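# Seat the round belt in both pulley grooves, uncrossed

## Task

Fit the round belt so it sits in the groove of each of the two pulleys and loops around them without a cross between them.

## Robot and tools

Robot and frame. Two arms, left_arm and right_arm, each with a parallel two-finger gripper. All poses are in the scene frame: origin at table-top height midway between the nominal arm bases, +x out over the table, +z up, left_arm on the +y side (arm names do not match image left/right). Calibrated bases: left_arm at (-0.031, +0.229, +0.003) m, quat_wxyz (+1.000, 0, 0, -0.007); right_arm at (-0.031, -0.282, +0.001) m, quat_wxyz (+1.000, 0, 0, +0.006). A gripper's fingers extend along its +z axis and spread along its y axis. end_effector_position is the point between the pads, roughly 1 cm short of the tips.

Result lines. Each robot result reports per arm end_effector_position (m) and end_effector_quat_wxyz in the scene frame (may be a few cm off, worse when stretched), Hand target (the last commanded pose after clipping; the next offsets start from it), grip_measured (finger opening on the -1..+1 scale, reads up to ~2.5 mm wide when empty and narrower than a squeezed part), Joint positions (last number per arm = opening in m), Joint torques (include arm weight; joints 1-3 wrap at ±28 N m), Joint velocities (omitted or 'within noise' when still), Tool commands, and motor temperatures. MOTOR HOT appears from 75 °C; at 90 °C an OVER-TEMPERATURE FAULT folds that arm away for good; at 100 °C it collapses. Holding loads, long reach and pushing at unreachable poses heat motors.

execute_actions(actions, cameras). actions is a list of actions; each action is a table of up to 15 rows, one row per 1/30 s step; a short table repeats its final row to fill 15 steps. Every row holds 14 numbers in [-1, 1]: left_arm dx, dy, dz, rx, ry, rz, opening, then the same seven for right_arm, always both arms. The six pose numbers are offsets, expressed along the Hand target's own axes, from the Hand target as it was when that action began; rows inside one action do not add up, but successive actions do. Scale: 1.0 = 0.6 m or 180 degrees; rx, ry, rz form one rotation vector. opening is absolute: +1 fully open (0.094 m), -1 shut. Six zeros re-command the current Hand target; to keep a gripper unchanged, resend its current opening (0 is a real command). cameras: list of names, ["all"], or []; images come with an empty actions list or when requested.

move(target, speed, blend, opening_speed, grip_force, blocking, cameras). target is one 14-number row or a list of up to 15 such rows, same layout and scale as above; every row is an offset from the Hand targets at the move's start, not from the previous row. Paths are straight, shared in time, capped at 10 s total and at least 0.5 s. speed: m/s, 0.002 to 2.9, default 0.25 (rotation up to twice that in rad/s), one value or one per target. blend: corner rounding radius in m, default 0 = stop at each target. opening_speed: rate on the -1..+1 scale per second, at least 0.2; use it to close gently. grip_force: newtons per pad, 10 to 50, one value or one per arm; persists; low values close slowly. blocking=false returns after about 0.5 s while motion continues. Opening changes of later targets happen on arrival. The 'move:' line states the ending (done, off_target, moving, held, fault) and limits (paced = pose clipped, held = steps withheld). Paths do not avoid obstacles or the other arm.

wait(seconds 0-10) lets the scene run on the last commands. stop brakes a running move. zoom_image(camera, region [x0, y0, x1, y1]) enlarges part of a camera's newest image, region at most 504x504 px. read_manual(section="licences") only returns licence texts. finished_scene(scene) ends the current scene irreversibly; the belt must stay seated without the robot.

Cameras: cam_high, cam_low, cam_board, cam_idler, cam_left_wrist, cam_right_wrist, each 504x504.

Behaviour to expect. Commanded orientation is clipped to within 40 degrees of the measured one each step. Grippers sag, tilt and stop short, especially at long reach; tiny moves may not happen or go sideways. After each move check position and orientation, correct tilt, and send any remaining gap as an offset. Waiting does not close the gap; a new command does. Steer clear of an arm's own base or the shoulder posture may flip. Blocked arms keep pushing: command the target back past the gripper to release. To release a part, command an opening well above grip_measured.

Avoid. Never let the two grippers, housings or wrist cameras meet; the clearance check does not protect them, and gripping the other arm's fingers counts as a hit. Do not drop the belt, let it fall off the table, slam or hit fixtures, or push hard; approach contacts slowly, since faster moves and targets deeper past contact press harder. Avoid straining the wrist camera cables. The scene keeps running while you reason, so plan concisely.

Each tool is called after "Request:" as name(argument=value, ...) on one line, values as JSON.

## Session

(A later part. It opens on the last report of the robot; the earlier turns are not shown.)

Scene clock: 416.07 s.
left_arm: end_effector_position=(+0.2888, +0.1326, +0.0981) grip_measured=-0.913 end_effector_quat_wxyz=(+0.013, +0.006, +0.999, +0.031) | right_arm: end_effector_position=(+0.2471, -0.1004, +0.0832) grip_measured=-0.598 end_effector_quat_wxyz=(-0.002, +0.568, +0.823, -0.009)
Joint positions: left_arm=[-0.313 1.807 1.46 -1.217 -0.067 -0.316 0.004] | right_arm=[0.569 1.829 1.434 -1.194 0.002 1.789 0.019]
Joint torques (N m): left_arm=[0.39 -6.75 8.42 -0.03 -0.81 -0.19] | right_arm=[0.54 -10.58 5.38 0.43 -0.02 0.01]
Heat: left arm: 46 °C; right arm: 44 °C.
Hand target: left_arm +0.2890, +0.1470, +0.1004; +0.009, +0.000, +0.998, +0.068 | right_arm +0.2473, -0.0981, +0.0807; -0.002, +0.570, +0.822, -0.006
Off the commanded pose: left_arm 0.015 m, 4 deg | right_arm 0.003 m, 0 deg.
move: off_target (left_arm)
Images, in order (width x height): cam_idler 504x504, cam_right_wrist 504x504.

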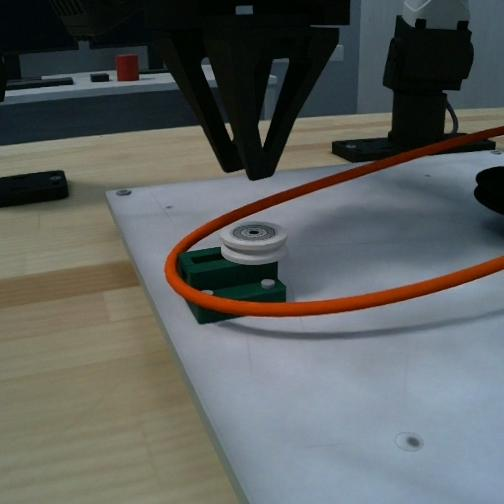

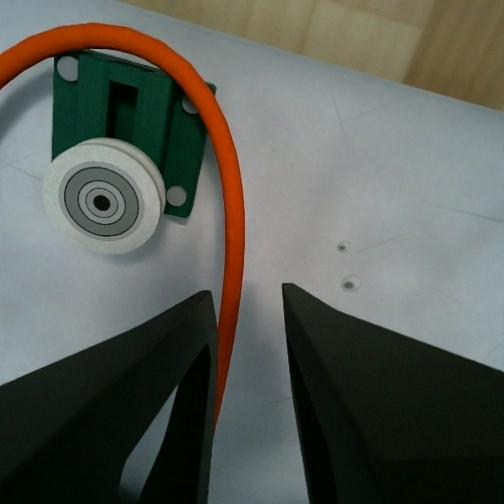

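Request:
execute_actions(actions=[], cameras=["cam_right_wrist","cam_idler","cam_board"])

Scene clock: 448.13 s.
left_arm: end_effector_position=(+0.2888, +0.1326, +0.0981) grip_measured=-0.913 end_effector_quat_wxyz=(+0.013, +0.006, +0.999, +0.031) | right_arm: end_effector_position=(+0.2472, -0.1003, +0.0832) grip_measured=-0.598 end_effector_quat_wxyz=(-0.002, +0.568, +0.823, -0.008)
Joint positions: left_arm=[-0.313 1.807 1.46 -1.217 -0.067 -0.316 0.004] | right_arm=[0.569 1.829 1.434 -1.193 0.002 1.789 0.019]
Joint velocities: within noise
Joint torques (N m): left_arm=[0.35 -6.76 8.32 -0.03 -0.82 -0.18] | right_arm=[0.7 -10.58 5.16 0.48 0.03 0.02]
Motor temperatures (°C): left_arm=[25 45 38 23 27 23 29] | right_arm=[24 48 32 25 25 22 24]
Heat: left arm: 45 °C; right arm: 48 °C.
Hand target: left_arm +0.2890, +0.1470, +0.1004; +0.009, +0.000, +0.998, +0.068 | right_arm +0.2472, -0.0981, +0.0807; -0.002, +0.570, +0.822, -0.006
Tool commands: left_gripper/opening=-0.97 right_gripper/opening=-0.6
Off the commanded pose: left_arm 0.015 m, 4 deg | right_arm 0.003 m, 0 deg.
Images, in order (width x height): cam_board 504x504, cam_idler 504x504, cam_right_wrist 504x504.

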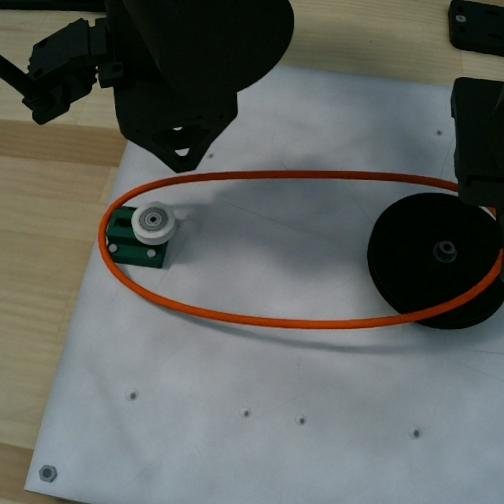

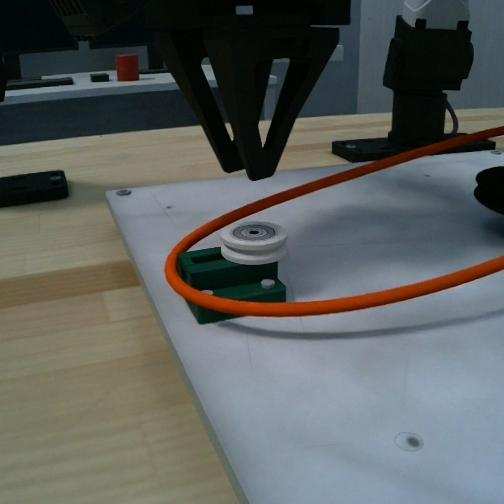

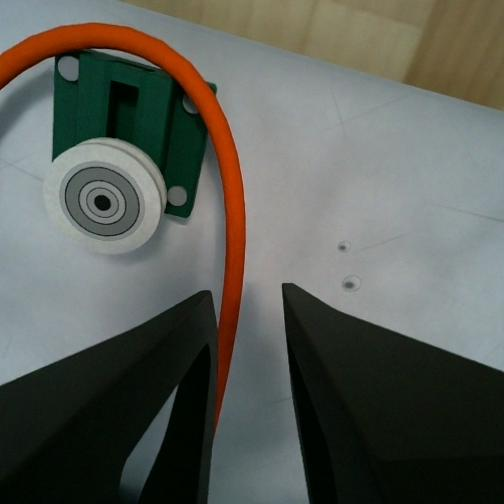

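Request:
move(target=[[0,0,0,0,0,0,-0.97,0,0.0125,0,0,0,0,-0.5],[0,0,0,0,0,0,-0.97,0,0.0125,0.042,0,0,0,-0.5]], speed=0.12, cameras=["cam_idler","cam_right_wrist"])

Scene clock: 455.90 s.
left_arm: end_effector_position=(+0.2888, +0.1326, +0.0981) grip_measured=-0.913 end_effector_quat_wxyz=(+0.013, +0.006, +0.999, +0.031) | right_arm: end_effector_position=(+0.2533, -0.0963, +0.0585) grip_measured=-0.502 end_effector_quat_wxyz=(-0.002, +0.568, +0.823, -0.008)
Joint positions: left_arm=[-0.313 1.807 1.46 -1.217 -0.067 -0.316 0.004] | right_arm=[0.569 1.873 1.392 -1.105 0.002 1.789 0.023]
Joint torques (N m): left_arm=[0.39 -6.76 8.38 -0.02 -0.81 -0.18] | right_arm=[0.16 -10.76 5.22 0.43 0.02 -0.02]
Heat: left arm: 45 °C; right arm: 48 °C.
Hand target: left_arm +0.2890, +0.1470, +0.1004; +0.009, +0.000, +0.998, +0.068 | right_arm +0.2541, -0.0956, +0.0555; -0.001, +0.570, +0.822, -0.006
Off the commanded pose: left_arm 0.015 m, 4 deg | right_arm 0.003 m, 0 deg.
move: off_target (left_arm)
Images, in order (width x height): cam_idler 504x504, cam_right_wrist 504x504.

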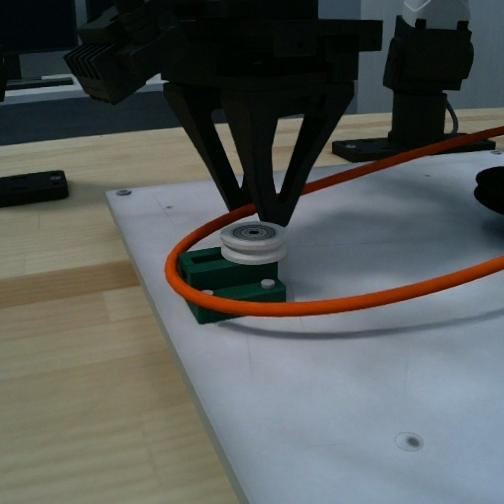

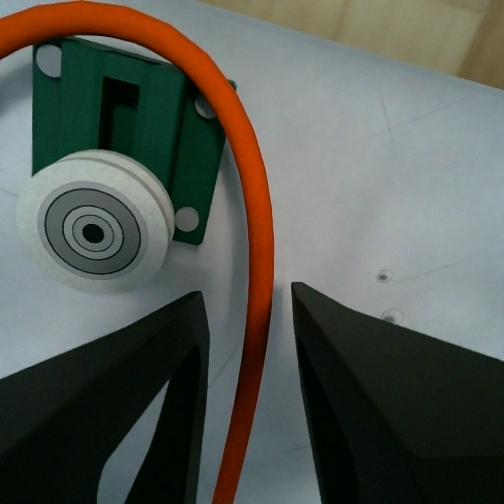

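Request:
move(target=[[0,0,0,0,0,0,-0.97,0,0,0.01,0,0,0,-0.5],[0,0,0,0,0,0,-0.97,0,0,0.01,0,0,0,-0.97]], speed=0.1, opening_speed=0.35, cameras=["cam_idler","cam_right_wrist"])

Request:
move(target=[0,0,0,0,0,0,-0.97,0,0,-0.02,0,0,0,-0.97], speed=0.08, cameras=["cam_idler","cam_right_wrist","cam_board"])

Scene clock: 467.03 s.
left_arm: end_effector_position=(+0.2887, +0.1331, +0.0981) grip_measured=-0.913 end_effector_quat_wxyz=(+0.013, +0.006, +0.999, +0.032) | right_arm: end_effector_position=(+0.2536, -0.0952, +0.0546) grip_measured=-0.895 end_effector_quat_wxyz=(-0.003, +0.569, +0.823, -0.004)
Joint positions: left_arm=[-0.313 1.807 1.46 -1.218 -0.069 -0.316 0.004] | right_arm=[0.569 1.873 1.376 -1.082 -0.002 1.79 0.005]
Joint torques (N m): left_arm=[0.4 -6.72 8.35 -0.01 -0.78 -0.17] | right_arm=[0.08 -10.36 5.09 0.47 0.08 -0.04]
Heat: left arm: 45 °C; right arm: 48 °C.
Hand target: left_arm +0.2889, +0.1470, +0.1004; +0.008, +0.000, +0.998, +0.068 | right_arm +0.2540, -0.0957, +0.0495; -0.002, +0.570, +0.822, -0.006
Off the commanded pose: left_arm 0.014 m, 4 deg | right_arm 0.005 m, 0 deg.
move: off_target (left_arm)
Images, in order (width x height): cam_idler 504x504, cam_right_wrist 504x504.

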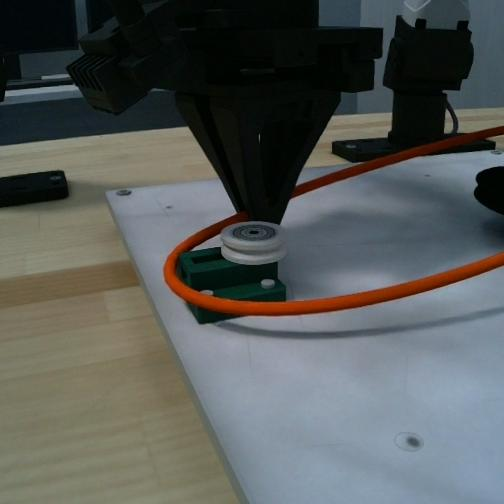

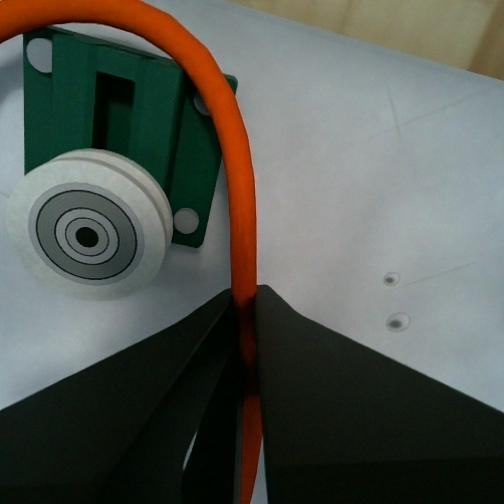

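Scene clock: 467.77 s.
left_arm: end_effector_position=(+0.2885, +0.1325, +0.0981) grip_measured=-0.913 end_effector_quat_wxyz=(+0.013, +0.006, +0.999, +0.032) | right_arm: end_effector_position=(+0.2496, -0.0975, +0.0547) grip_measured=-0.895 end_effector_quat_wxyz=(-0.007, +0.569, +0.823, -0.012)
Joint positions: left_arm=[-0.315 1.807 1.46 -1.218 -0.069 -0.317 0.004] | right_arm=[0.569 1.873 1.376 -1.1 -0.004 1.79 0.005]
Joint torques (N m): left_arm=[0.61 -6.76 8.38 -0.02 -0.77 -0.17] | right_arm=[0.18 -11.25 8.23 0.18 0.09 0.02]
Heat: left arm: 45 °C; right arm: 49 °C.
Hand target: left_arm +0.2890, +0.1471, +0.1004; +0.008, +0.000, +0.998, +0.068 | right_arm +0.2541, -0.0956, +0.0615; -0.002, +0.570, +0.822, -0.006
Off the commanded pose: left_arm 0.015 m, 4 deg | right_arm 0.008 m, 1 deg.
move: off_target (left_arm)
Images, in order (width x height): cam_board 504x504, cam_idler 504x504, cam_right_wrist 504x504.

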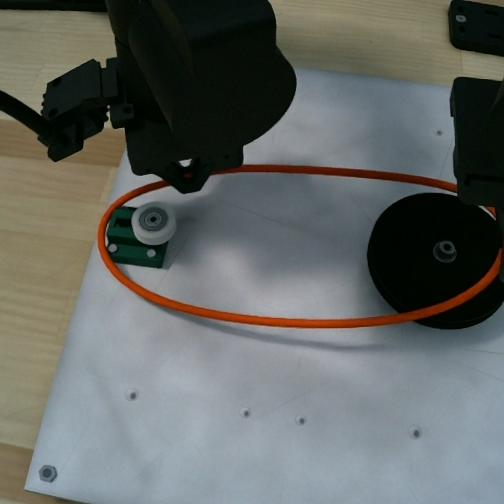

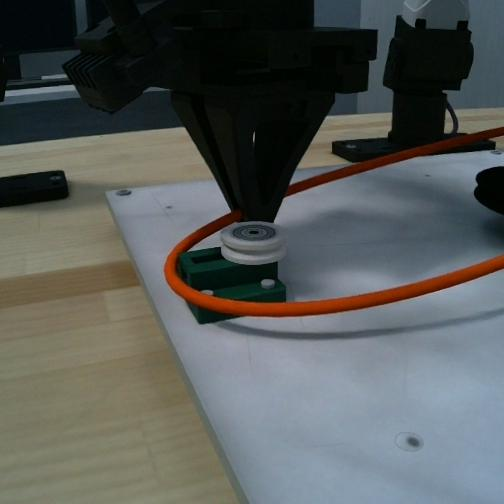

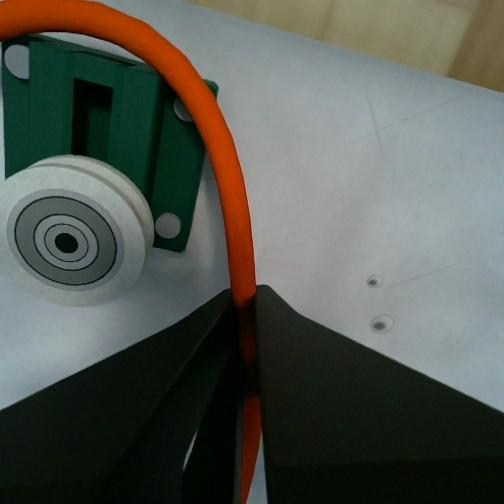

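Request:
move(target=[[0,0,0,0,0,0,-0.97,-0.0667,-0.0277,-0.035,0,0,0,-0.97]], speed=0.12, cameras=["cam_idler","cam_right_wrist","cam_board"])

Scene clock: 476.63 s.
left_arm: end_effector_position=(+0.2876, +0.1258, +0.0990) grip_measured=-0.913 end_effector_quat_wxyz=(+0.012, +0.007, +1.000, +0.020) | right_arm: end_effector_position=(+0.2599, -0.1124, +0.0795) grip_measured=-0.895 end_effector_quat_wxyz=(-0.019, +0.562, +0.826, +0.031)
Joint positions: left_arm=[-0.322 1.807 1.464 -1.218 -0.045 -0.323 0.004] | right_arm=[0.485 1.796 1.376 -1.112 -0.063 1.692 0.005]
Joint torques (N m): left_arm=[1.24 -6.79 7.98 -0.02 -1 -0.08] | right_arm=[-1.74 -12.68 4.81 -0.13 0.67 -0.1]
Heat: left arm: 45 °C; right arm: 49 °C.
Hand target: left_arm +0.2889, +0.1471, +0.1004; +0.008, +0.000, +0.998, +0.068 | right_arm +0.2528, -0.1386, +0.0828; -0.002, +0.570, +0.822, -0.006
Off the commanded pose: left_arm 0.021 m, 6 deg | right_arm 0.027 m, 5 deg.
move: off_target (left_arm, right_arm)
Images, in order (width x height): cam_board 504x504, cam_idler 504x504, cam_right_wrist 504x504.

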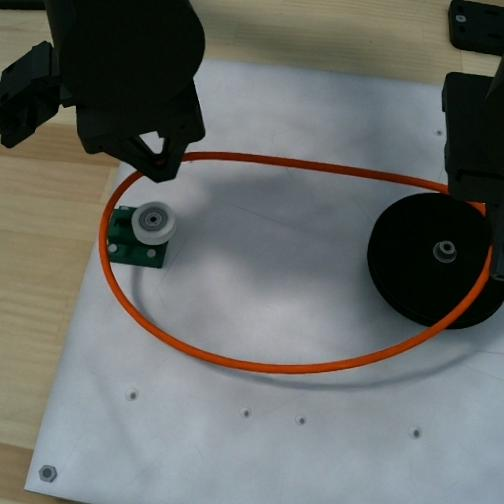

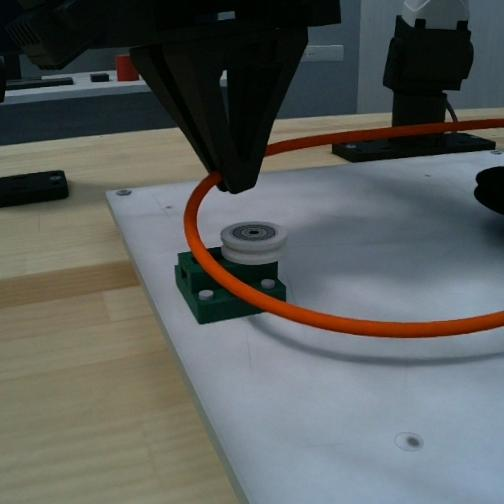

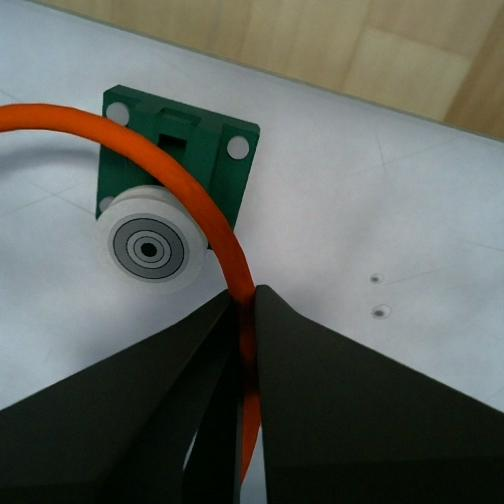

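Request:
move(target=[[0,0,0,0,0,0,-0.97,-0.005,0,0.032,0,0,0,-0.97]], speed=0.12, cameras=["cam_idler","cam_right_wrist"])

Scene clock: 485.33 s.
left_arm: end_effector_position=(+0.2871, +0.1244, +0.0990) grip_measured=-0.913 end_effector_quat_wxyz=(+0.010, +0.006, +1.000, +0.016) | right_arm: end_effector_position=(+0.2594, -0.1135, +0.0660) grip_measured=-0.895 end_effector_quat_wxyz=(-0.021, +0.561, +0.827, +0.037)
Joint positions: left_arm=[-0.322 1.807 1.464 -1.218 -0.037 -0.324 0.004] | right_arm=[0.478 1.796 1.32 -1.049 -0.072 1.682 0.005]
Joint torques (N m): left_arm=[1.25 -6.8 8.02 -0.02 -1.08 -0.06] | right_arm=[-2.04 -11.64 4.19 -0.02 0.73 -0.14]
Heat: left arm: 45 °C; right arm: 51 °C.
Hand target: left_arm +0.2889, +0.1471, +0.1004; +0.008, +0.000, +0.998, +0.068 | right_arm +0.2536, -0.1417, +0.0636; -0.002, +0.570, +0.822, -0.006
Off the commanded pose: left_arm 0.023 m, 6 deg | right_arm 0.029 m, 6 deg.
move: off_target (left_arm, right_arm)
Images, in order (width x height): cam_idler 504x504, cam_right_wrist 504x504.

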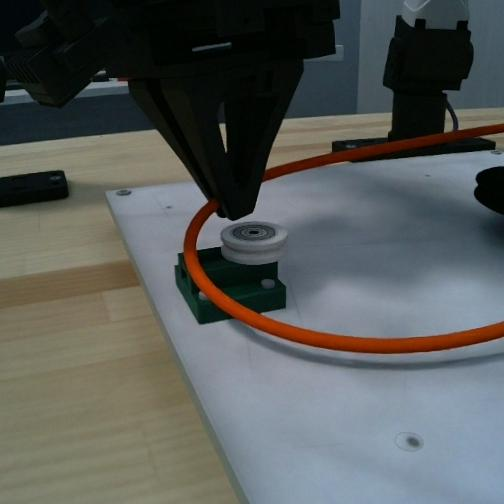

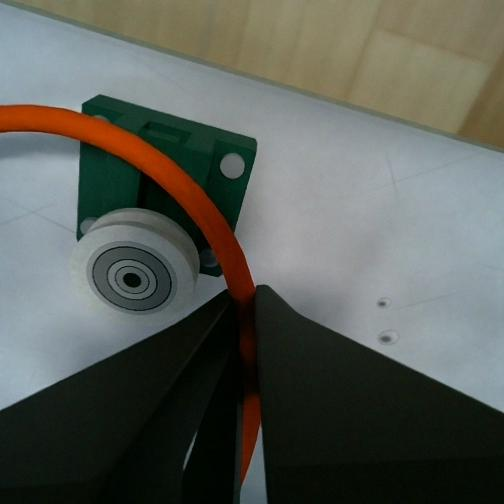

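Request:
move(target=[[0,0.085,0,0,0,0,-0.97,0,0,0.007,0,0,0,-0.97],[0,0.085,0,0,0,0,-0.97,0.0414,-0.0093,0.007,0,0,0,-0.85]], speed=0.12, cameras=["cam_idler","cam_right_wrist","cam_board"])

Scene clock: 494.47 s.
left_arm: end_effector_position=(+0.2928, +0.1611, +0.0971) grip_measured=-0.913 end_effector_quat_wxyz=(-0.002, +0.004, +1.000, +0.000) | right_arm: end_effector_position=(+0.2555, -0.0827, +0.0642) grip_measured=-0.850 end_effector_quat_wxyz=(-0.024, +0.555, +0.829, +0.067)
Joint positions: left_arm=[-0.192 1.806 1.456 -1.226 0 -0.199 0.004] | right_arm=[0.548 1.796 1.307 -0.98 -0.098 1.744 0.007]
Joint torques (N m): left_arm=[2.89 -10.7 5.52 -0.01 -1.41 0.15] | right_arm=[-1.25 -11.82 3.95 -0.38 0.97 -0.01]
Heat: left arm: 45 °C; right arm: 51 °C.
Hand target: left_arm +0.2890, +0.1976, +0.1073; +0.009, +0.000, +0.998, +0.068 | right_arm +0.2396, -0.1203, +0.0594; -0.002, +0.570, +0.822, -0.006
Off the commanded pose: left_arm 0.038 m, 8 deg | right_arm 0.041 m, 9 deg.
move: off_target (left_arm, right_arm); target 2's new opening was sent with right_arm's hand 0.042 m and 9 deg from that target
Images, in order (width x height): cam_board 504x504, cam_idler 504x504, cam_right_wrist 504x504.

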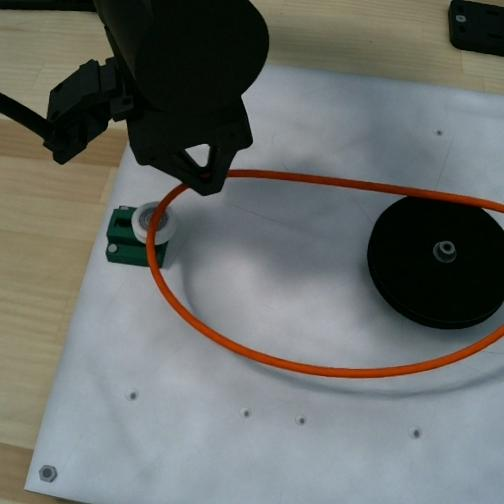

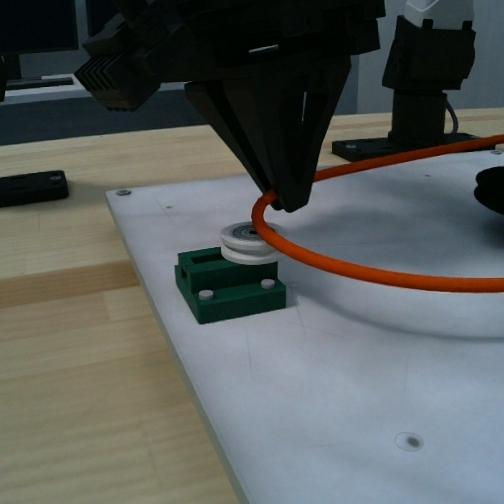

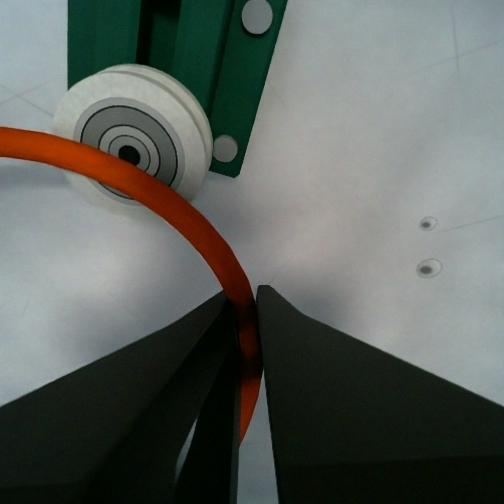

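Request:
move(target=[[0,-0.085,0,0,0,0,-0.97,0,0,-0.03,0,0,0,-0.97],[0,-0.085,0,0,0,0,-0.97,-0.055,-0.005,-0.03,0,0,0,-0.97],[0,-0.085,0,0,0,0,-0.97,-0.055,-0.005,0.015,0,0,0,-0.97]], speed=0.12, cameras=["cam_idler","cam_right_wrist"])

Scene clock: 507.50 s.
left_arm: end_effector_position=(+0.2844, +0.1207, +0.0992) grip_measured=-0.913 end_effector_quat_wxyz=(+0.006, +0.008, +1.000, +0.009) | right_arm: end_effector_position=(+0.2547, -0.1215, +0.0568) grip_measured=-0.902 end_effector_quat_wxyz=(-0.024, +0.559, +0.827, +0.047)
Joint positions: left_arm=[-0.327 1.806 1.465 -1.224 -0.021 -0.326 0.004] | right_arm=[0.455 1.765 1.243 -0.991 -0.088 1.658 0.005]
Joint torques (N m): left_arm=[1.69 -6.79 8.01 0.01 -1.2 -0.07] | right_arm=[-1.96 -10.24 4.1 0.02 0.91 -0.16]
Heat: left arm: 47 °C; right arm: 51 °C.
Hand target: left_arm +0.2889, +0.1470, +0.1003; +0.008, +0.000, +0.998, +0.068 | right_arm +0.2483, -0.1524, +0.0506; -0.002, +0.570, +0.822, -0.006
Off the commanded pose: left_arm 0.027 m, 7 deg | right_arm 0.032 m, 7 deg.
move: off_target (left_arm, right_arm)
Images, in order (width x height): cam_idler 504x504, cam_right_wrist 504x504.

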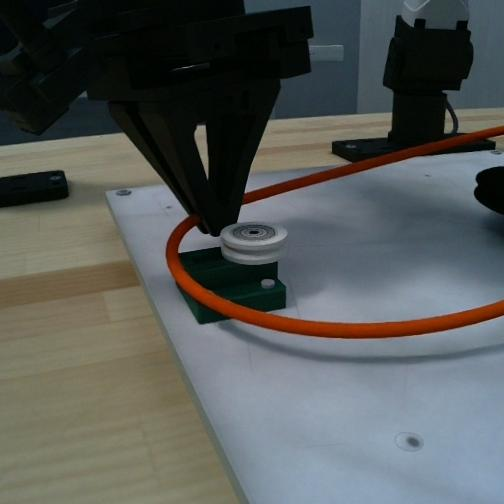

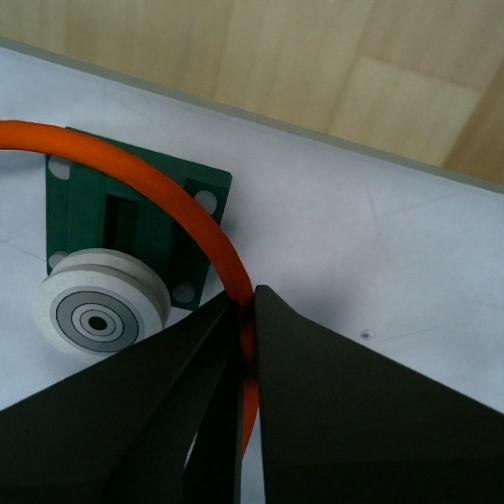

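Request:
move(target=[[0,0,0,0,0,0,-0.97,0.033,0.003,-0.006,0,0,0,-0.97]], speed=0.08, cameras=["cam_idler","cam_right_wrist"])

Scene clock: 518.77 s.
left_arm: end_effector_position=(+0.2860, +0.1251, +0.0994) grip_measured=-0.913 end_effector_quat_wxyz=(+0.010, +0.008, +1.000, +0.021) | right_arm: end_effector_position=(+0.2487, -0.1133, +0.0565) grip_measured=-0.902 end_effector_quat_wxyz=(-0.019, +0.561, +0.827, +0.040)
Joint positions: left_arm=[-0.327 1.806 1.465 -1.224 -0.047 -0.326 0.004] | right_arm=[0.495 1.765 1.243 -0.995 -0.07 1.7 0.005]
Joint torques (N m): left_arm=[1.63 -6.78 7.95 0.03 -0.98 -0.07] | right_arm=[-0.25 -9.21 6.39 -0.05 0.74 0.07]
Heat: left arm: 46 °C; right arm: 48 °C.
Hand target: left_arm +0.2890, +0.1470, +0.1003; +0.009, +0.000, +0.998, +0.068 | right_arm +0.2431, -0.1332, +0.0541; -0.002, +0.570, +0.822, -0.006
Off the commanded pose: left_arm 0.022 m, 5 deg | right_arm 0.021 m, 6 deg.
move: off_target (left_arm, right_arm)
Images, in order (width x height): cam_idler 504x504, cam_right_wrist 504x504.

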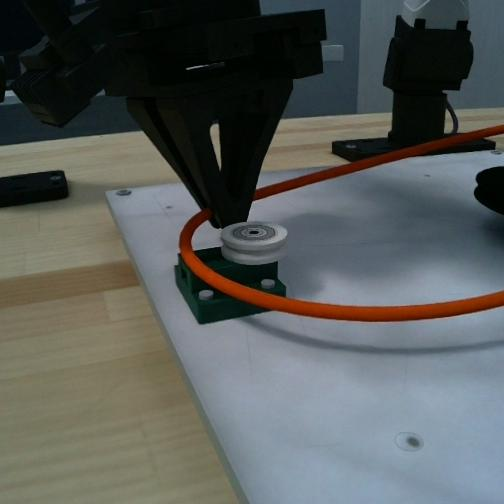

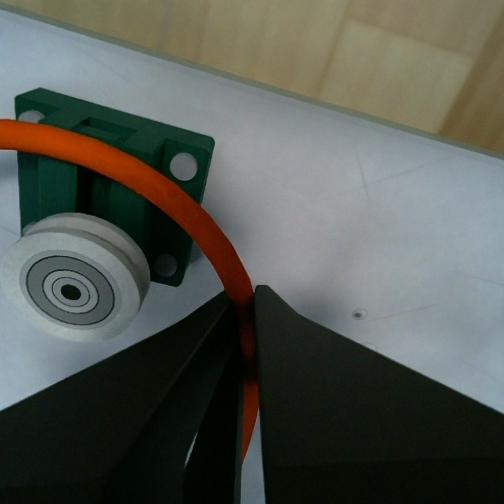

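Looks good: belt near groove height. Continue inward with moderate left tension.

Request:
move(target=[[0,0.02,0,0,0,0,-0.97,0.025,0,0.003,0,0,0,-0.97]], speed=0.08, cameras=["cam_idler","cam_right_wrist"])

Scene clock: 524.37 s.
left_arm: end_effector_position=(+0.2892, +0.1354, +0.0994) grip_measured=-0.913 end_effector_quat_wxyz=(+0.010, +0.001, +1.000, +0.023) | right_arm: end_effector_position=(+0.2407, -0.1014, +0.0544) grip_measured=-0.902 end_effector_quat_wxyz=(-0.020, +0.562, +0.826, +0.035)
Joint positions: left_arm=[-0.295 1.806 1.465 -1.224 -0.049 -0.307 0.004] | right_arm=[0.541 1.772 1.243 -0.995 -0.066 1.748 0.005]
Joint torques (N m): left_arm=[1.89 -7.79 6.97 0.01 -0.96 0.1] | right_arm=[-0.25 -9.02 6.89 -0.05 0.69 0.05]
Heat: left arm: 46 °C; right arm: 47 °C.
Hand target: left_arm +0.2889, +0.1589, +0.1020; +0.009, +0.000, +0.998, +0.068 | right_arm +0.2378, -0.1192, +0.0521; -0.002, +0.570, +0.822, -0.006
Off the commanded pose: left_arm 0.024 m, 5 deg | right_arm 0.018 m, 5 deg.
move: off_target (left_arm, right_arm)
Images, in order (width x height): cam_idler 504x504, cam_right_wrist 504x504.

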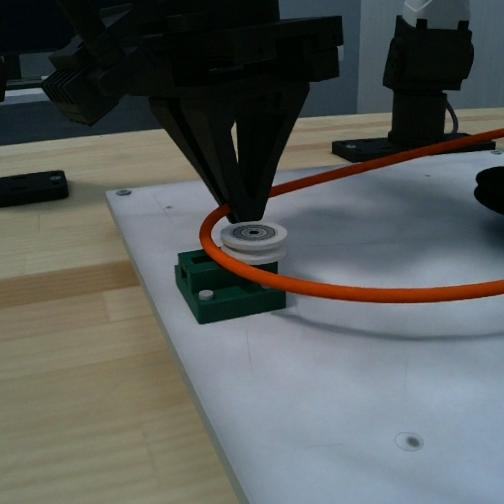

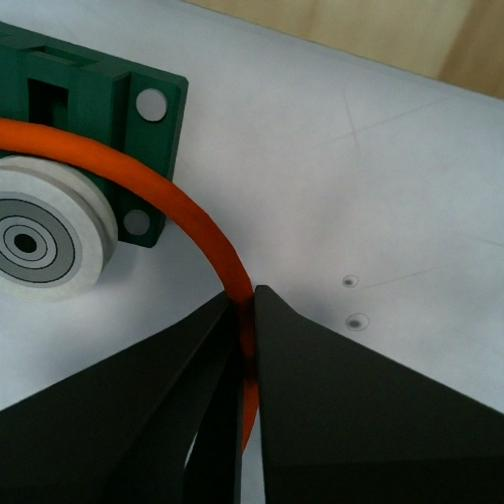

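Request:
move(target=[[0,0.04,0,0,0,0,-0.97,0.012,0,0.002,0,0,0,-0.97]], speed=0.08, cameras=["cam_idler","cam_right_wrist"])

Request:
zoom_image(camera="cam_idler", region=[150, 170, 330, 340])

Scene clock: 530.20 s.
left_arm: end_effector_position=(+0.2915, +0.1503, +0.0980) grip_measured=-0.913 end_effector_quat_wxyz=(+0.003, +0.005, +1.000, +0.011) | right_arm: end_effector_position=(+0.2431, -0.0902, +0.0553) grip_measured=-0.902 end_effector_quat_wxyz=(-0.016, +0.562, +0.826, +0.048)
Joint positions: left_arm=[-0.237 1.806 1.46 -1.225 -0.023 -0.242 0.004] | right_arm=[0.566 1.776 1.25 -0.969 -0.066 1.775 0.005]
Joint torques (N m): left_arm=[3 -9.76 5.76 0.02 -1.2 0.11] | right_arm=[-0.35 -8.77 6.5 -0.21 0.66 0]
Heat: left arm: 46 °C; right arm: 47 °C.
Hand target: left_arm +0.2890, +0.1827, +0.1053; +0.009, +0.000, +0.998, +0.068 | right_arm +0.2353, -0.1125, +0.0510; -0.002, +0.570, +0.822, -0.006
Off the commanded pose: left_arm 0.033 m, 7 deg | right_arm 0.024 m, 6 deg.
move: off_target (left_arm, right_arm)
Images, in order (width x height): cam_idler 504x504, cam_right_wrist 504x504.

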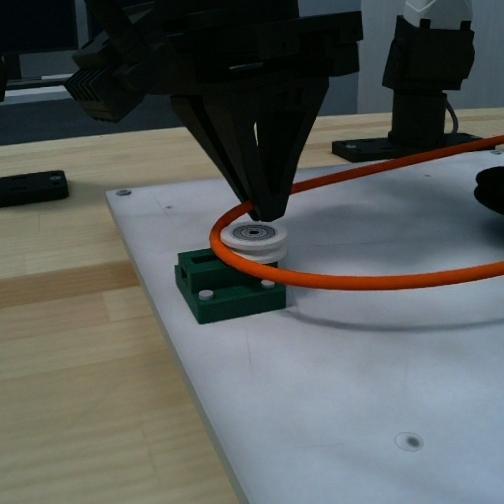

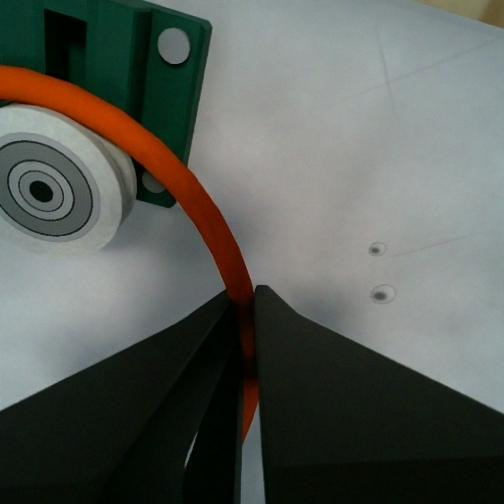

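Scaled by 2.800 from the camera's 504x504 image, which has a finer 720x720 frame.

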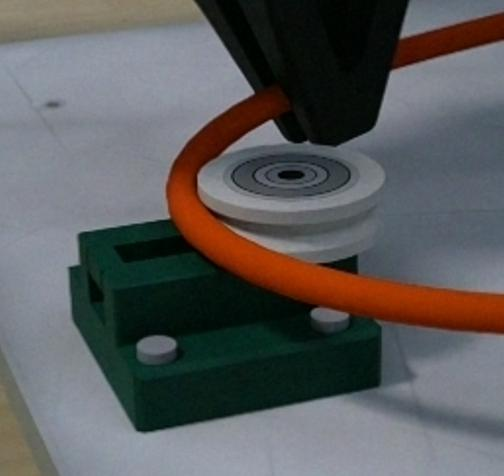

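Request:
move(target=[[0,0.03,0,0,0,0,-0.97,-0.02,0,0,0,0,0,-0.85]], speed=0.08, cameras=["cam_board","cam_idler","cam_right_wrist"])

Request:
zoom_image(camera="cam_idler", region=[150, 170, 330, 340])

Scene clock: 538.00 s.
left_arm: end_effector_position=(+0.2916, +0.1633, +0.0958) grip_measured=-0.913 end_effector_quat_wxyz=(-0.005, +0.007, +1.000, +0.003) | right_arm: end_effector_position=(+0.2477, -0.0963, +0.0553) grip_measured=-0.850 end_effector_quat_wxyz=(-0.015, +0.563, +0.825, +0.048)
Joint positions: left_arm=[-0.188 1.806 1.451 -1.226 -0.003 -0.188 0.004] | right_arm=[0.543 1.776 1.25 -0.968 -0.066 1.754 0.007]
Joint torques (N m): left_arm=[3.37 -10.99 5.72 0.01 -1.37 0.11] | right_arm=[-1.59 -9.73 5.72 -0.19 0.65 -0.15]
Heat: left arm: 47 °C; right arm: 46 °C.
Hand target: left_arm +0.2889, +0.2005, +0.1077; +0.008, +0.000, +0.998, +0.068 | right_arm +0.2395, -0.1237, +0.0510; -0.002, +0.570, +0.822, -0.006
Off the commanded pose: left_arm 0.039 m, 8 deg | right_arm 0.029 m, 7 deg.
move: off_target (left_arm, right_arm)
Images, in order (width x height): cam_board 504x504, cam_idler 504x504, cam_right_wrist 504x504.

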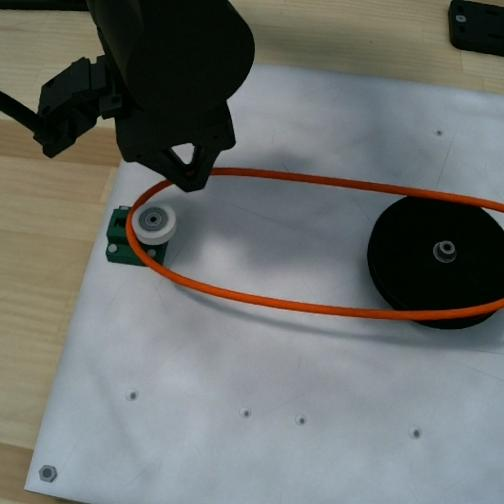

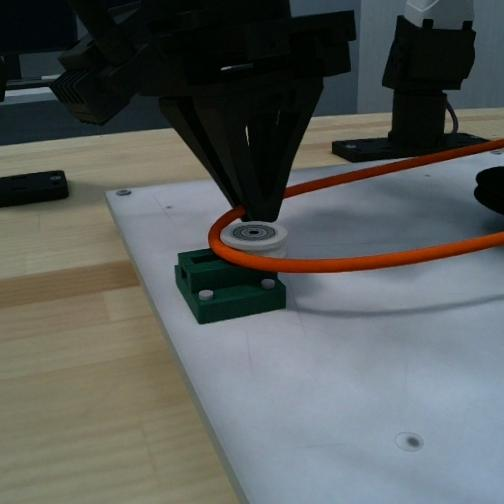

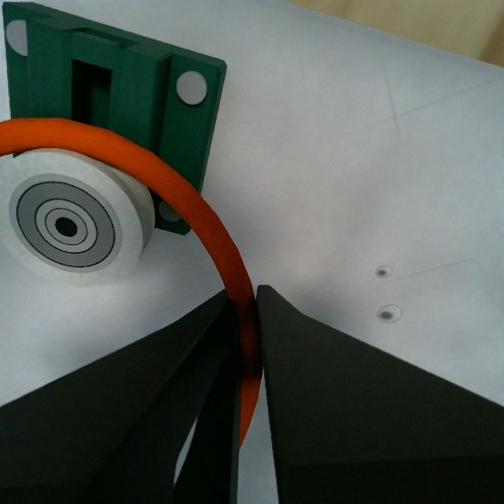

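Scaled by 2.800 from the camera's 504x504 image, which has a finer 720x720 frame.

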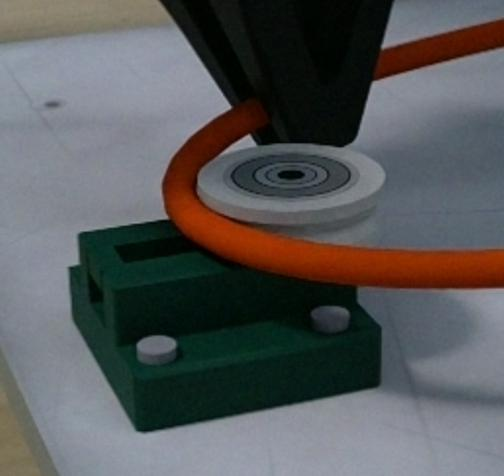

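Request:
move(target=[[-0.0043,-0.0113,0.05,0,0,0,-0.97,0,0,0,0,0,0,-0.85],[-0.0773,-0.028,0.0608,0,0,0.167,-0.97,0,0,0,0,0,0,-0.85]], speed=0.12, cameras=["cam_board","cam_low","cam_idler","cam_left_wrist"])

Request:
zoom_image(camera="cam_low", region=[330, 240, 450, 330])

Request:
zoom_image(camera="cam_board", region=[344, 160, 504, 350])

Scene clock: 557.00 s.
left_arm: end_effector_position=(+0.3237, +0.1549, +0.0693) grip_measured=-0.913 end_effector_quat_wxyz=(-0.006, +0.258, +0.966, -0.004) | right_arm: end_effector_position=(+0.2500, -0.0937, +0.0557) grip_measured=-0.850 end_effector_quat_wxyz=(-0.014, +0.562, +0.825, +0.056)
Joint positions: left_arm=[-0.188 1.949 1.533 -1.167 0.007 0.319 0.004] | right_arm=[0.543 1.776 1.25 -0.954 -0.072 1.753 0.007]
Joint torques (N m): left_arm=[2.65 -7.64 8.55 0.24 -1.45 0.22] | right_arm=[-1.55 -9.69 5.65 -0.34 0.69 -0.13]
Motor temperatures (°C): left_arm=[26 50 39 23 29 23 30] | right_arm=[24 44 32 25 26 22 24]
Heat: left arm: 50 °C; right arm: 44 °C.
Hand target: left_arm +0.3359, +0.1888, +0.0702; -0.009, +0.259, +0.963, +0.068 | right_arm +0.2394, -0.1236, +0.0510; -0.002, +0.570, +0.822, -0.006
Off the commanded pose: left_arm 0.036 m, 8 deg | right_arm 0.032 m, 7 deg.
move: off_target (left_arm, right_arm)
Images, in order (width x height): cam_low 504x504, cam_board 504x504, cam_idler 504x504, cam_left_wrist 504x504.

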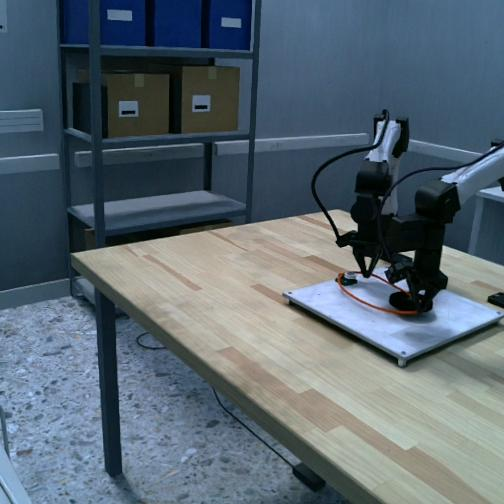

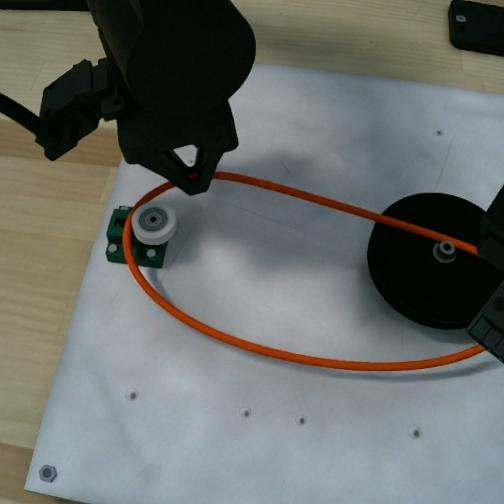

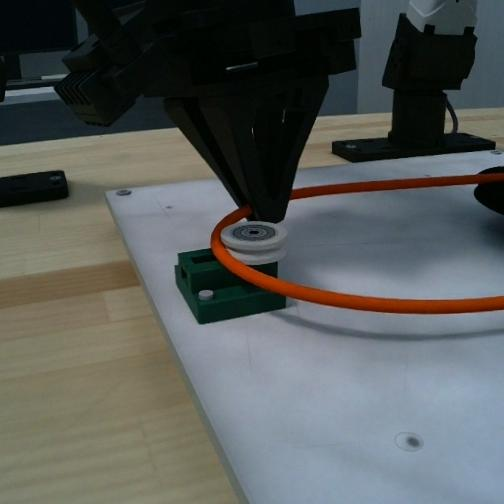

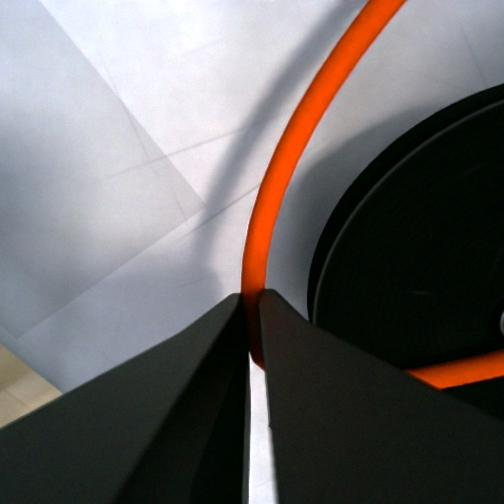

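Scaled by 4.200 from the camera's 504x504 image, which has a finer 720x720 frame.

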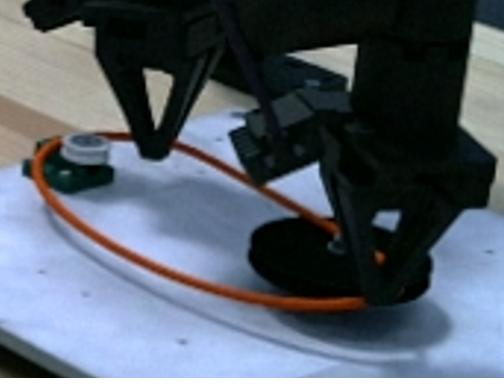

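Scaled by 2.653 from the camera's 504x504 image, which has a finer 720x720 frame.

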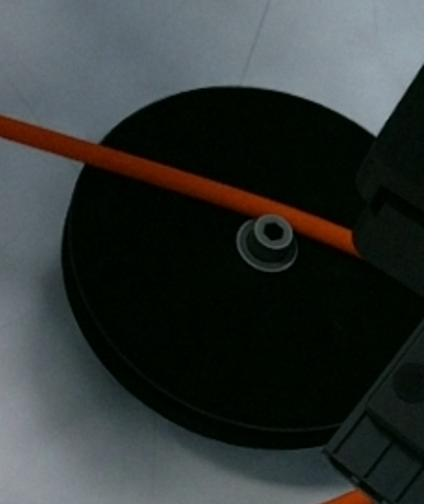

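Request:
move(target=[[0.0683,-0.019,0.0036,0,0,-0.167,-0.97,0,0,0,0,0,0,-0.85],[0.119,-0.055,0.0015,0,0,-0.278,-0.97,0,0,0,0,0,0,-0.85]], speed=0.12, cameras=["cam_board","cam_low","cam_idler","cam_left_wrist"])

Request:
zoom_image(camera="cam_low", region=[330, 240, 450, 330])

Request:
zoom_image(camera="cam_board", region=[344, 160, 504, 350])

Scene clock: 576.50 s.
left_arm: end_effector_position=(+0.2602, +0.1660, +0.0633) grip_measured=-0.913 end_effector_quat_wxyz=(-0.001, -0.161, +0.987, +0.000) | right_arm: end_effector_position=(+0.2487, -0.1014, +0.0550) grip_measured=-0.850 end_effector_quat_wxyz=(-0.008, +0.564, +0.825, +0.042)
Joint positions: left_arm=[-0.198 1.705 1.198 -1.066 0 -0.537 0.004] | right_arm=[0.537 1.776 1.25 -0.976 -0.049 1.749 0.007]
Joint torques (N m): left_arm=[1.36 -9.03 5.15 0.1 -1.44 -0.22] | right_arm=[-1.14 -9.52 5.72 -0.21 0.48 -0.09]
Heat: left arm: 52 °C; right arm: 44 °C.
Hand target: left_arm +0.2576, +0.1961, +0.0689; +0.020, -0.173, +0.983, +0.066 | right_arm +0.2395, -0.1237, +0.0510; -0.002, +0.570, +0.822, -0.006
Off the commanded pose: left_arm 0.031 m, 8 deg | right_arm 0.024 m, 6 deg.
move: off_target (left_arm, right_arm)
Images, in order (width x height): cam_low 504x504, cam_board 504x504, cam_idler 504x504, cam_left_wrist 504x504.

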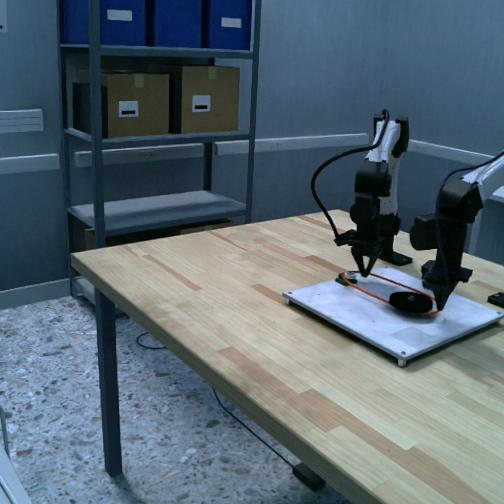

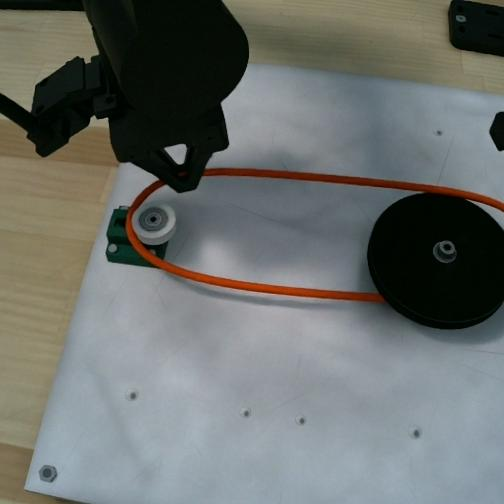

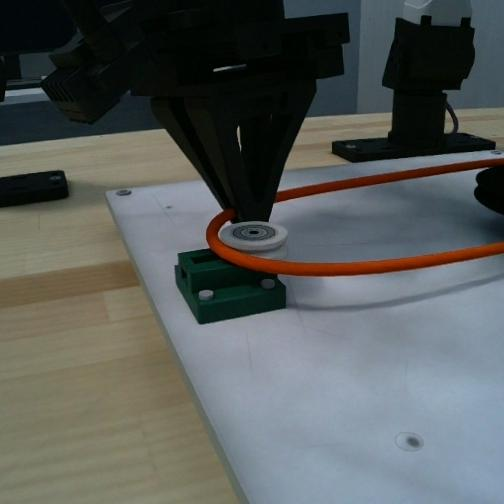

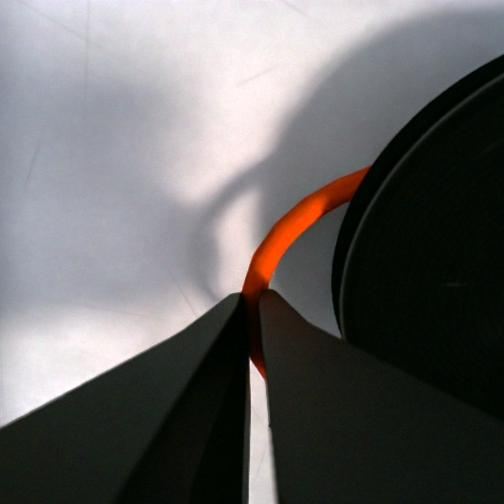

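Scaled by 4.200 from the camera's 504x504 image, which has a finer 720x720 frame.

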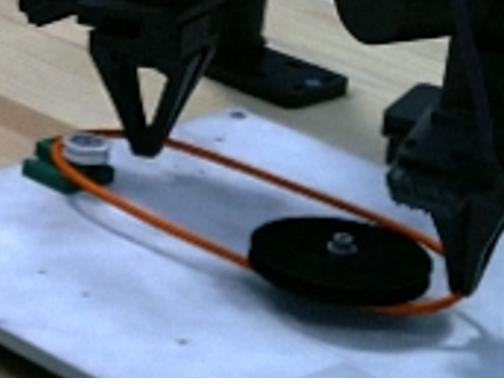

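Scaled by 2.653 from the camera's 504x504 image, which has a finer 720x720 frame.

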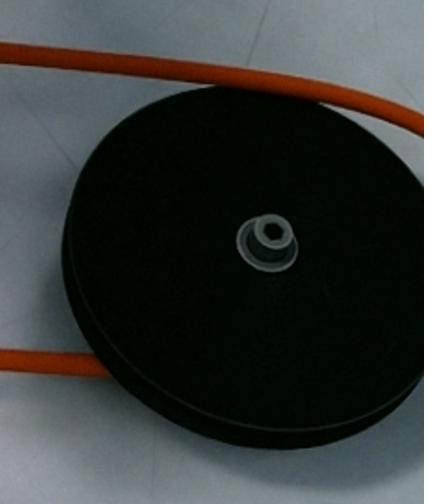

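Request:
zoom_image(camera="cam_idler", region=[404, 90, 504, 290])

Request:
zoom_image(camera="cam_low", region=[380, 270, 450, 320])

Scaled by 2.520 from the camera's 504x504 image, which has a finer 720x720 frame.

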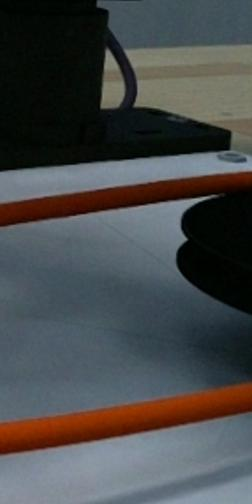

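Scaled by 7.200 from the camera's 504x504 image, which has a finer 720x720 frame.

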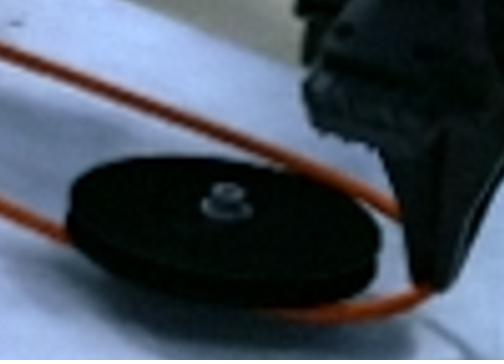

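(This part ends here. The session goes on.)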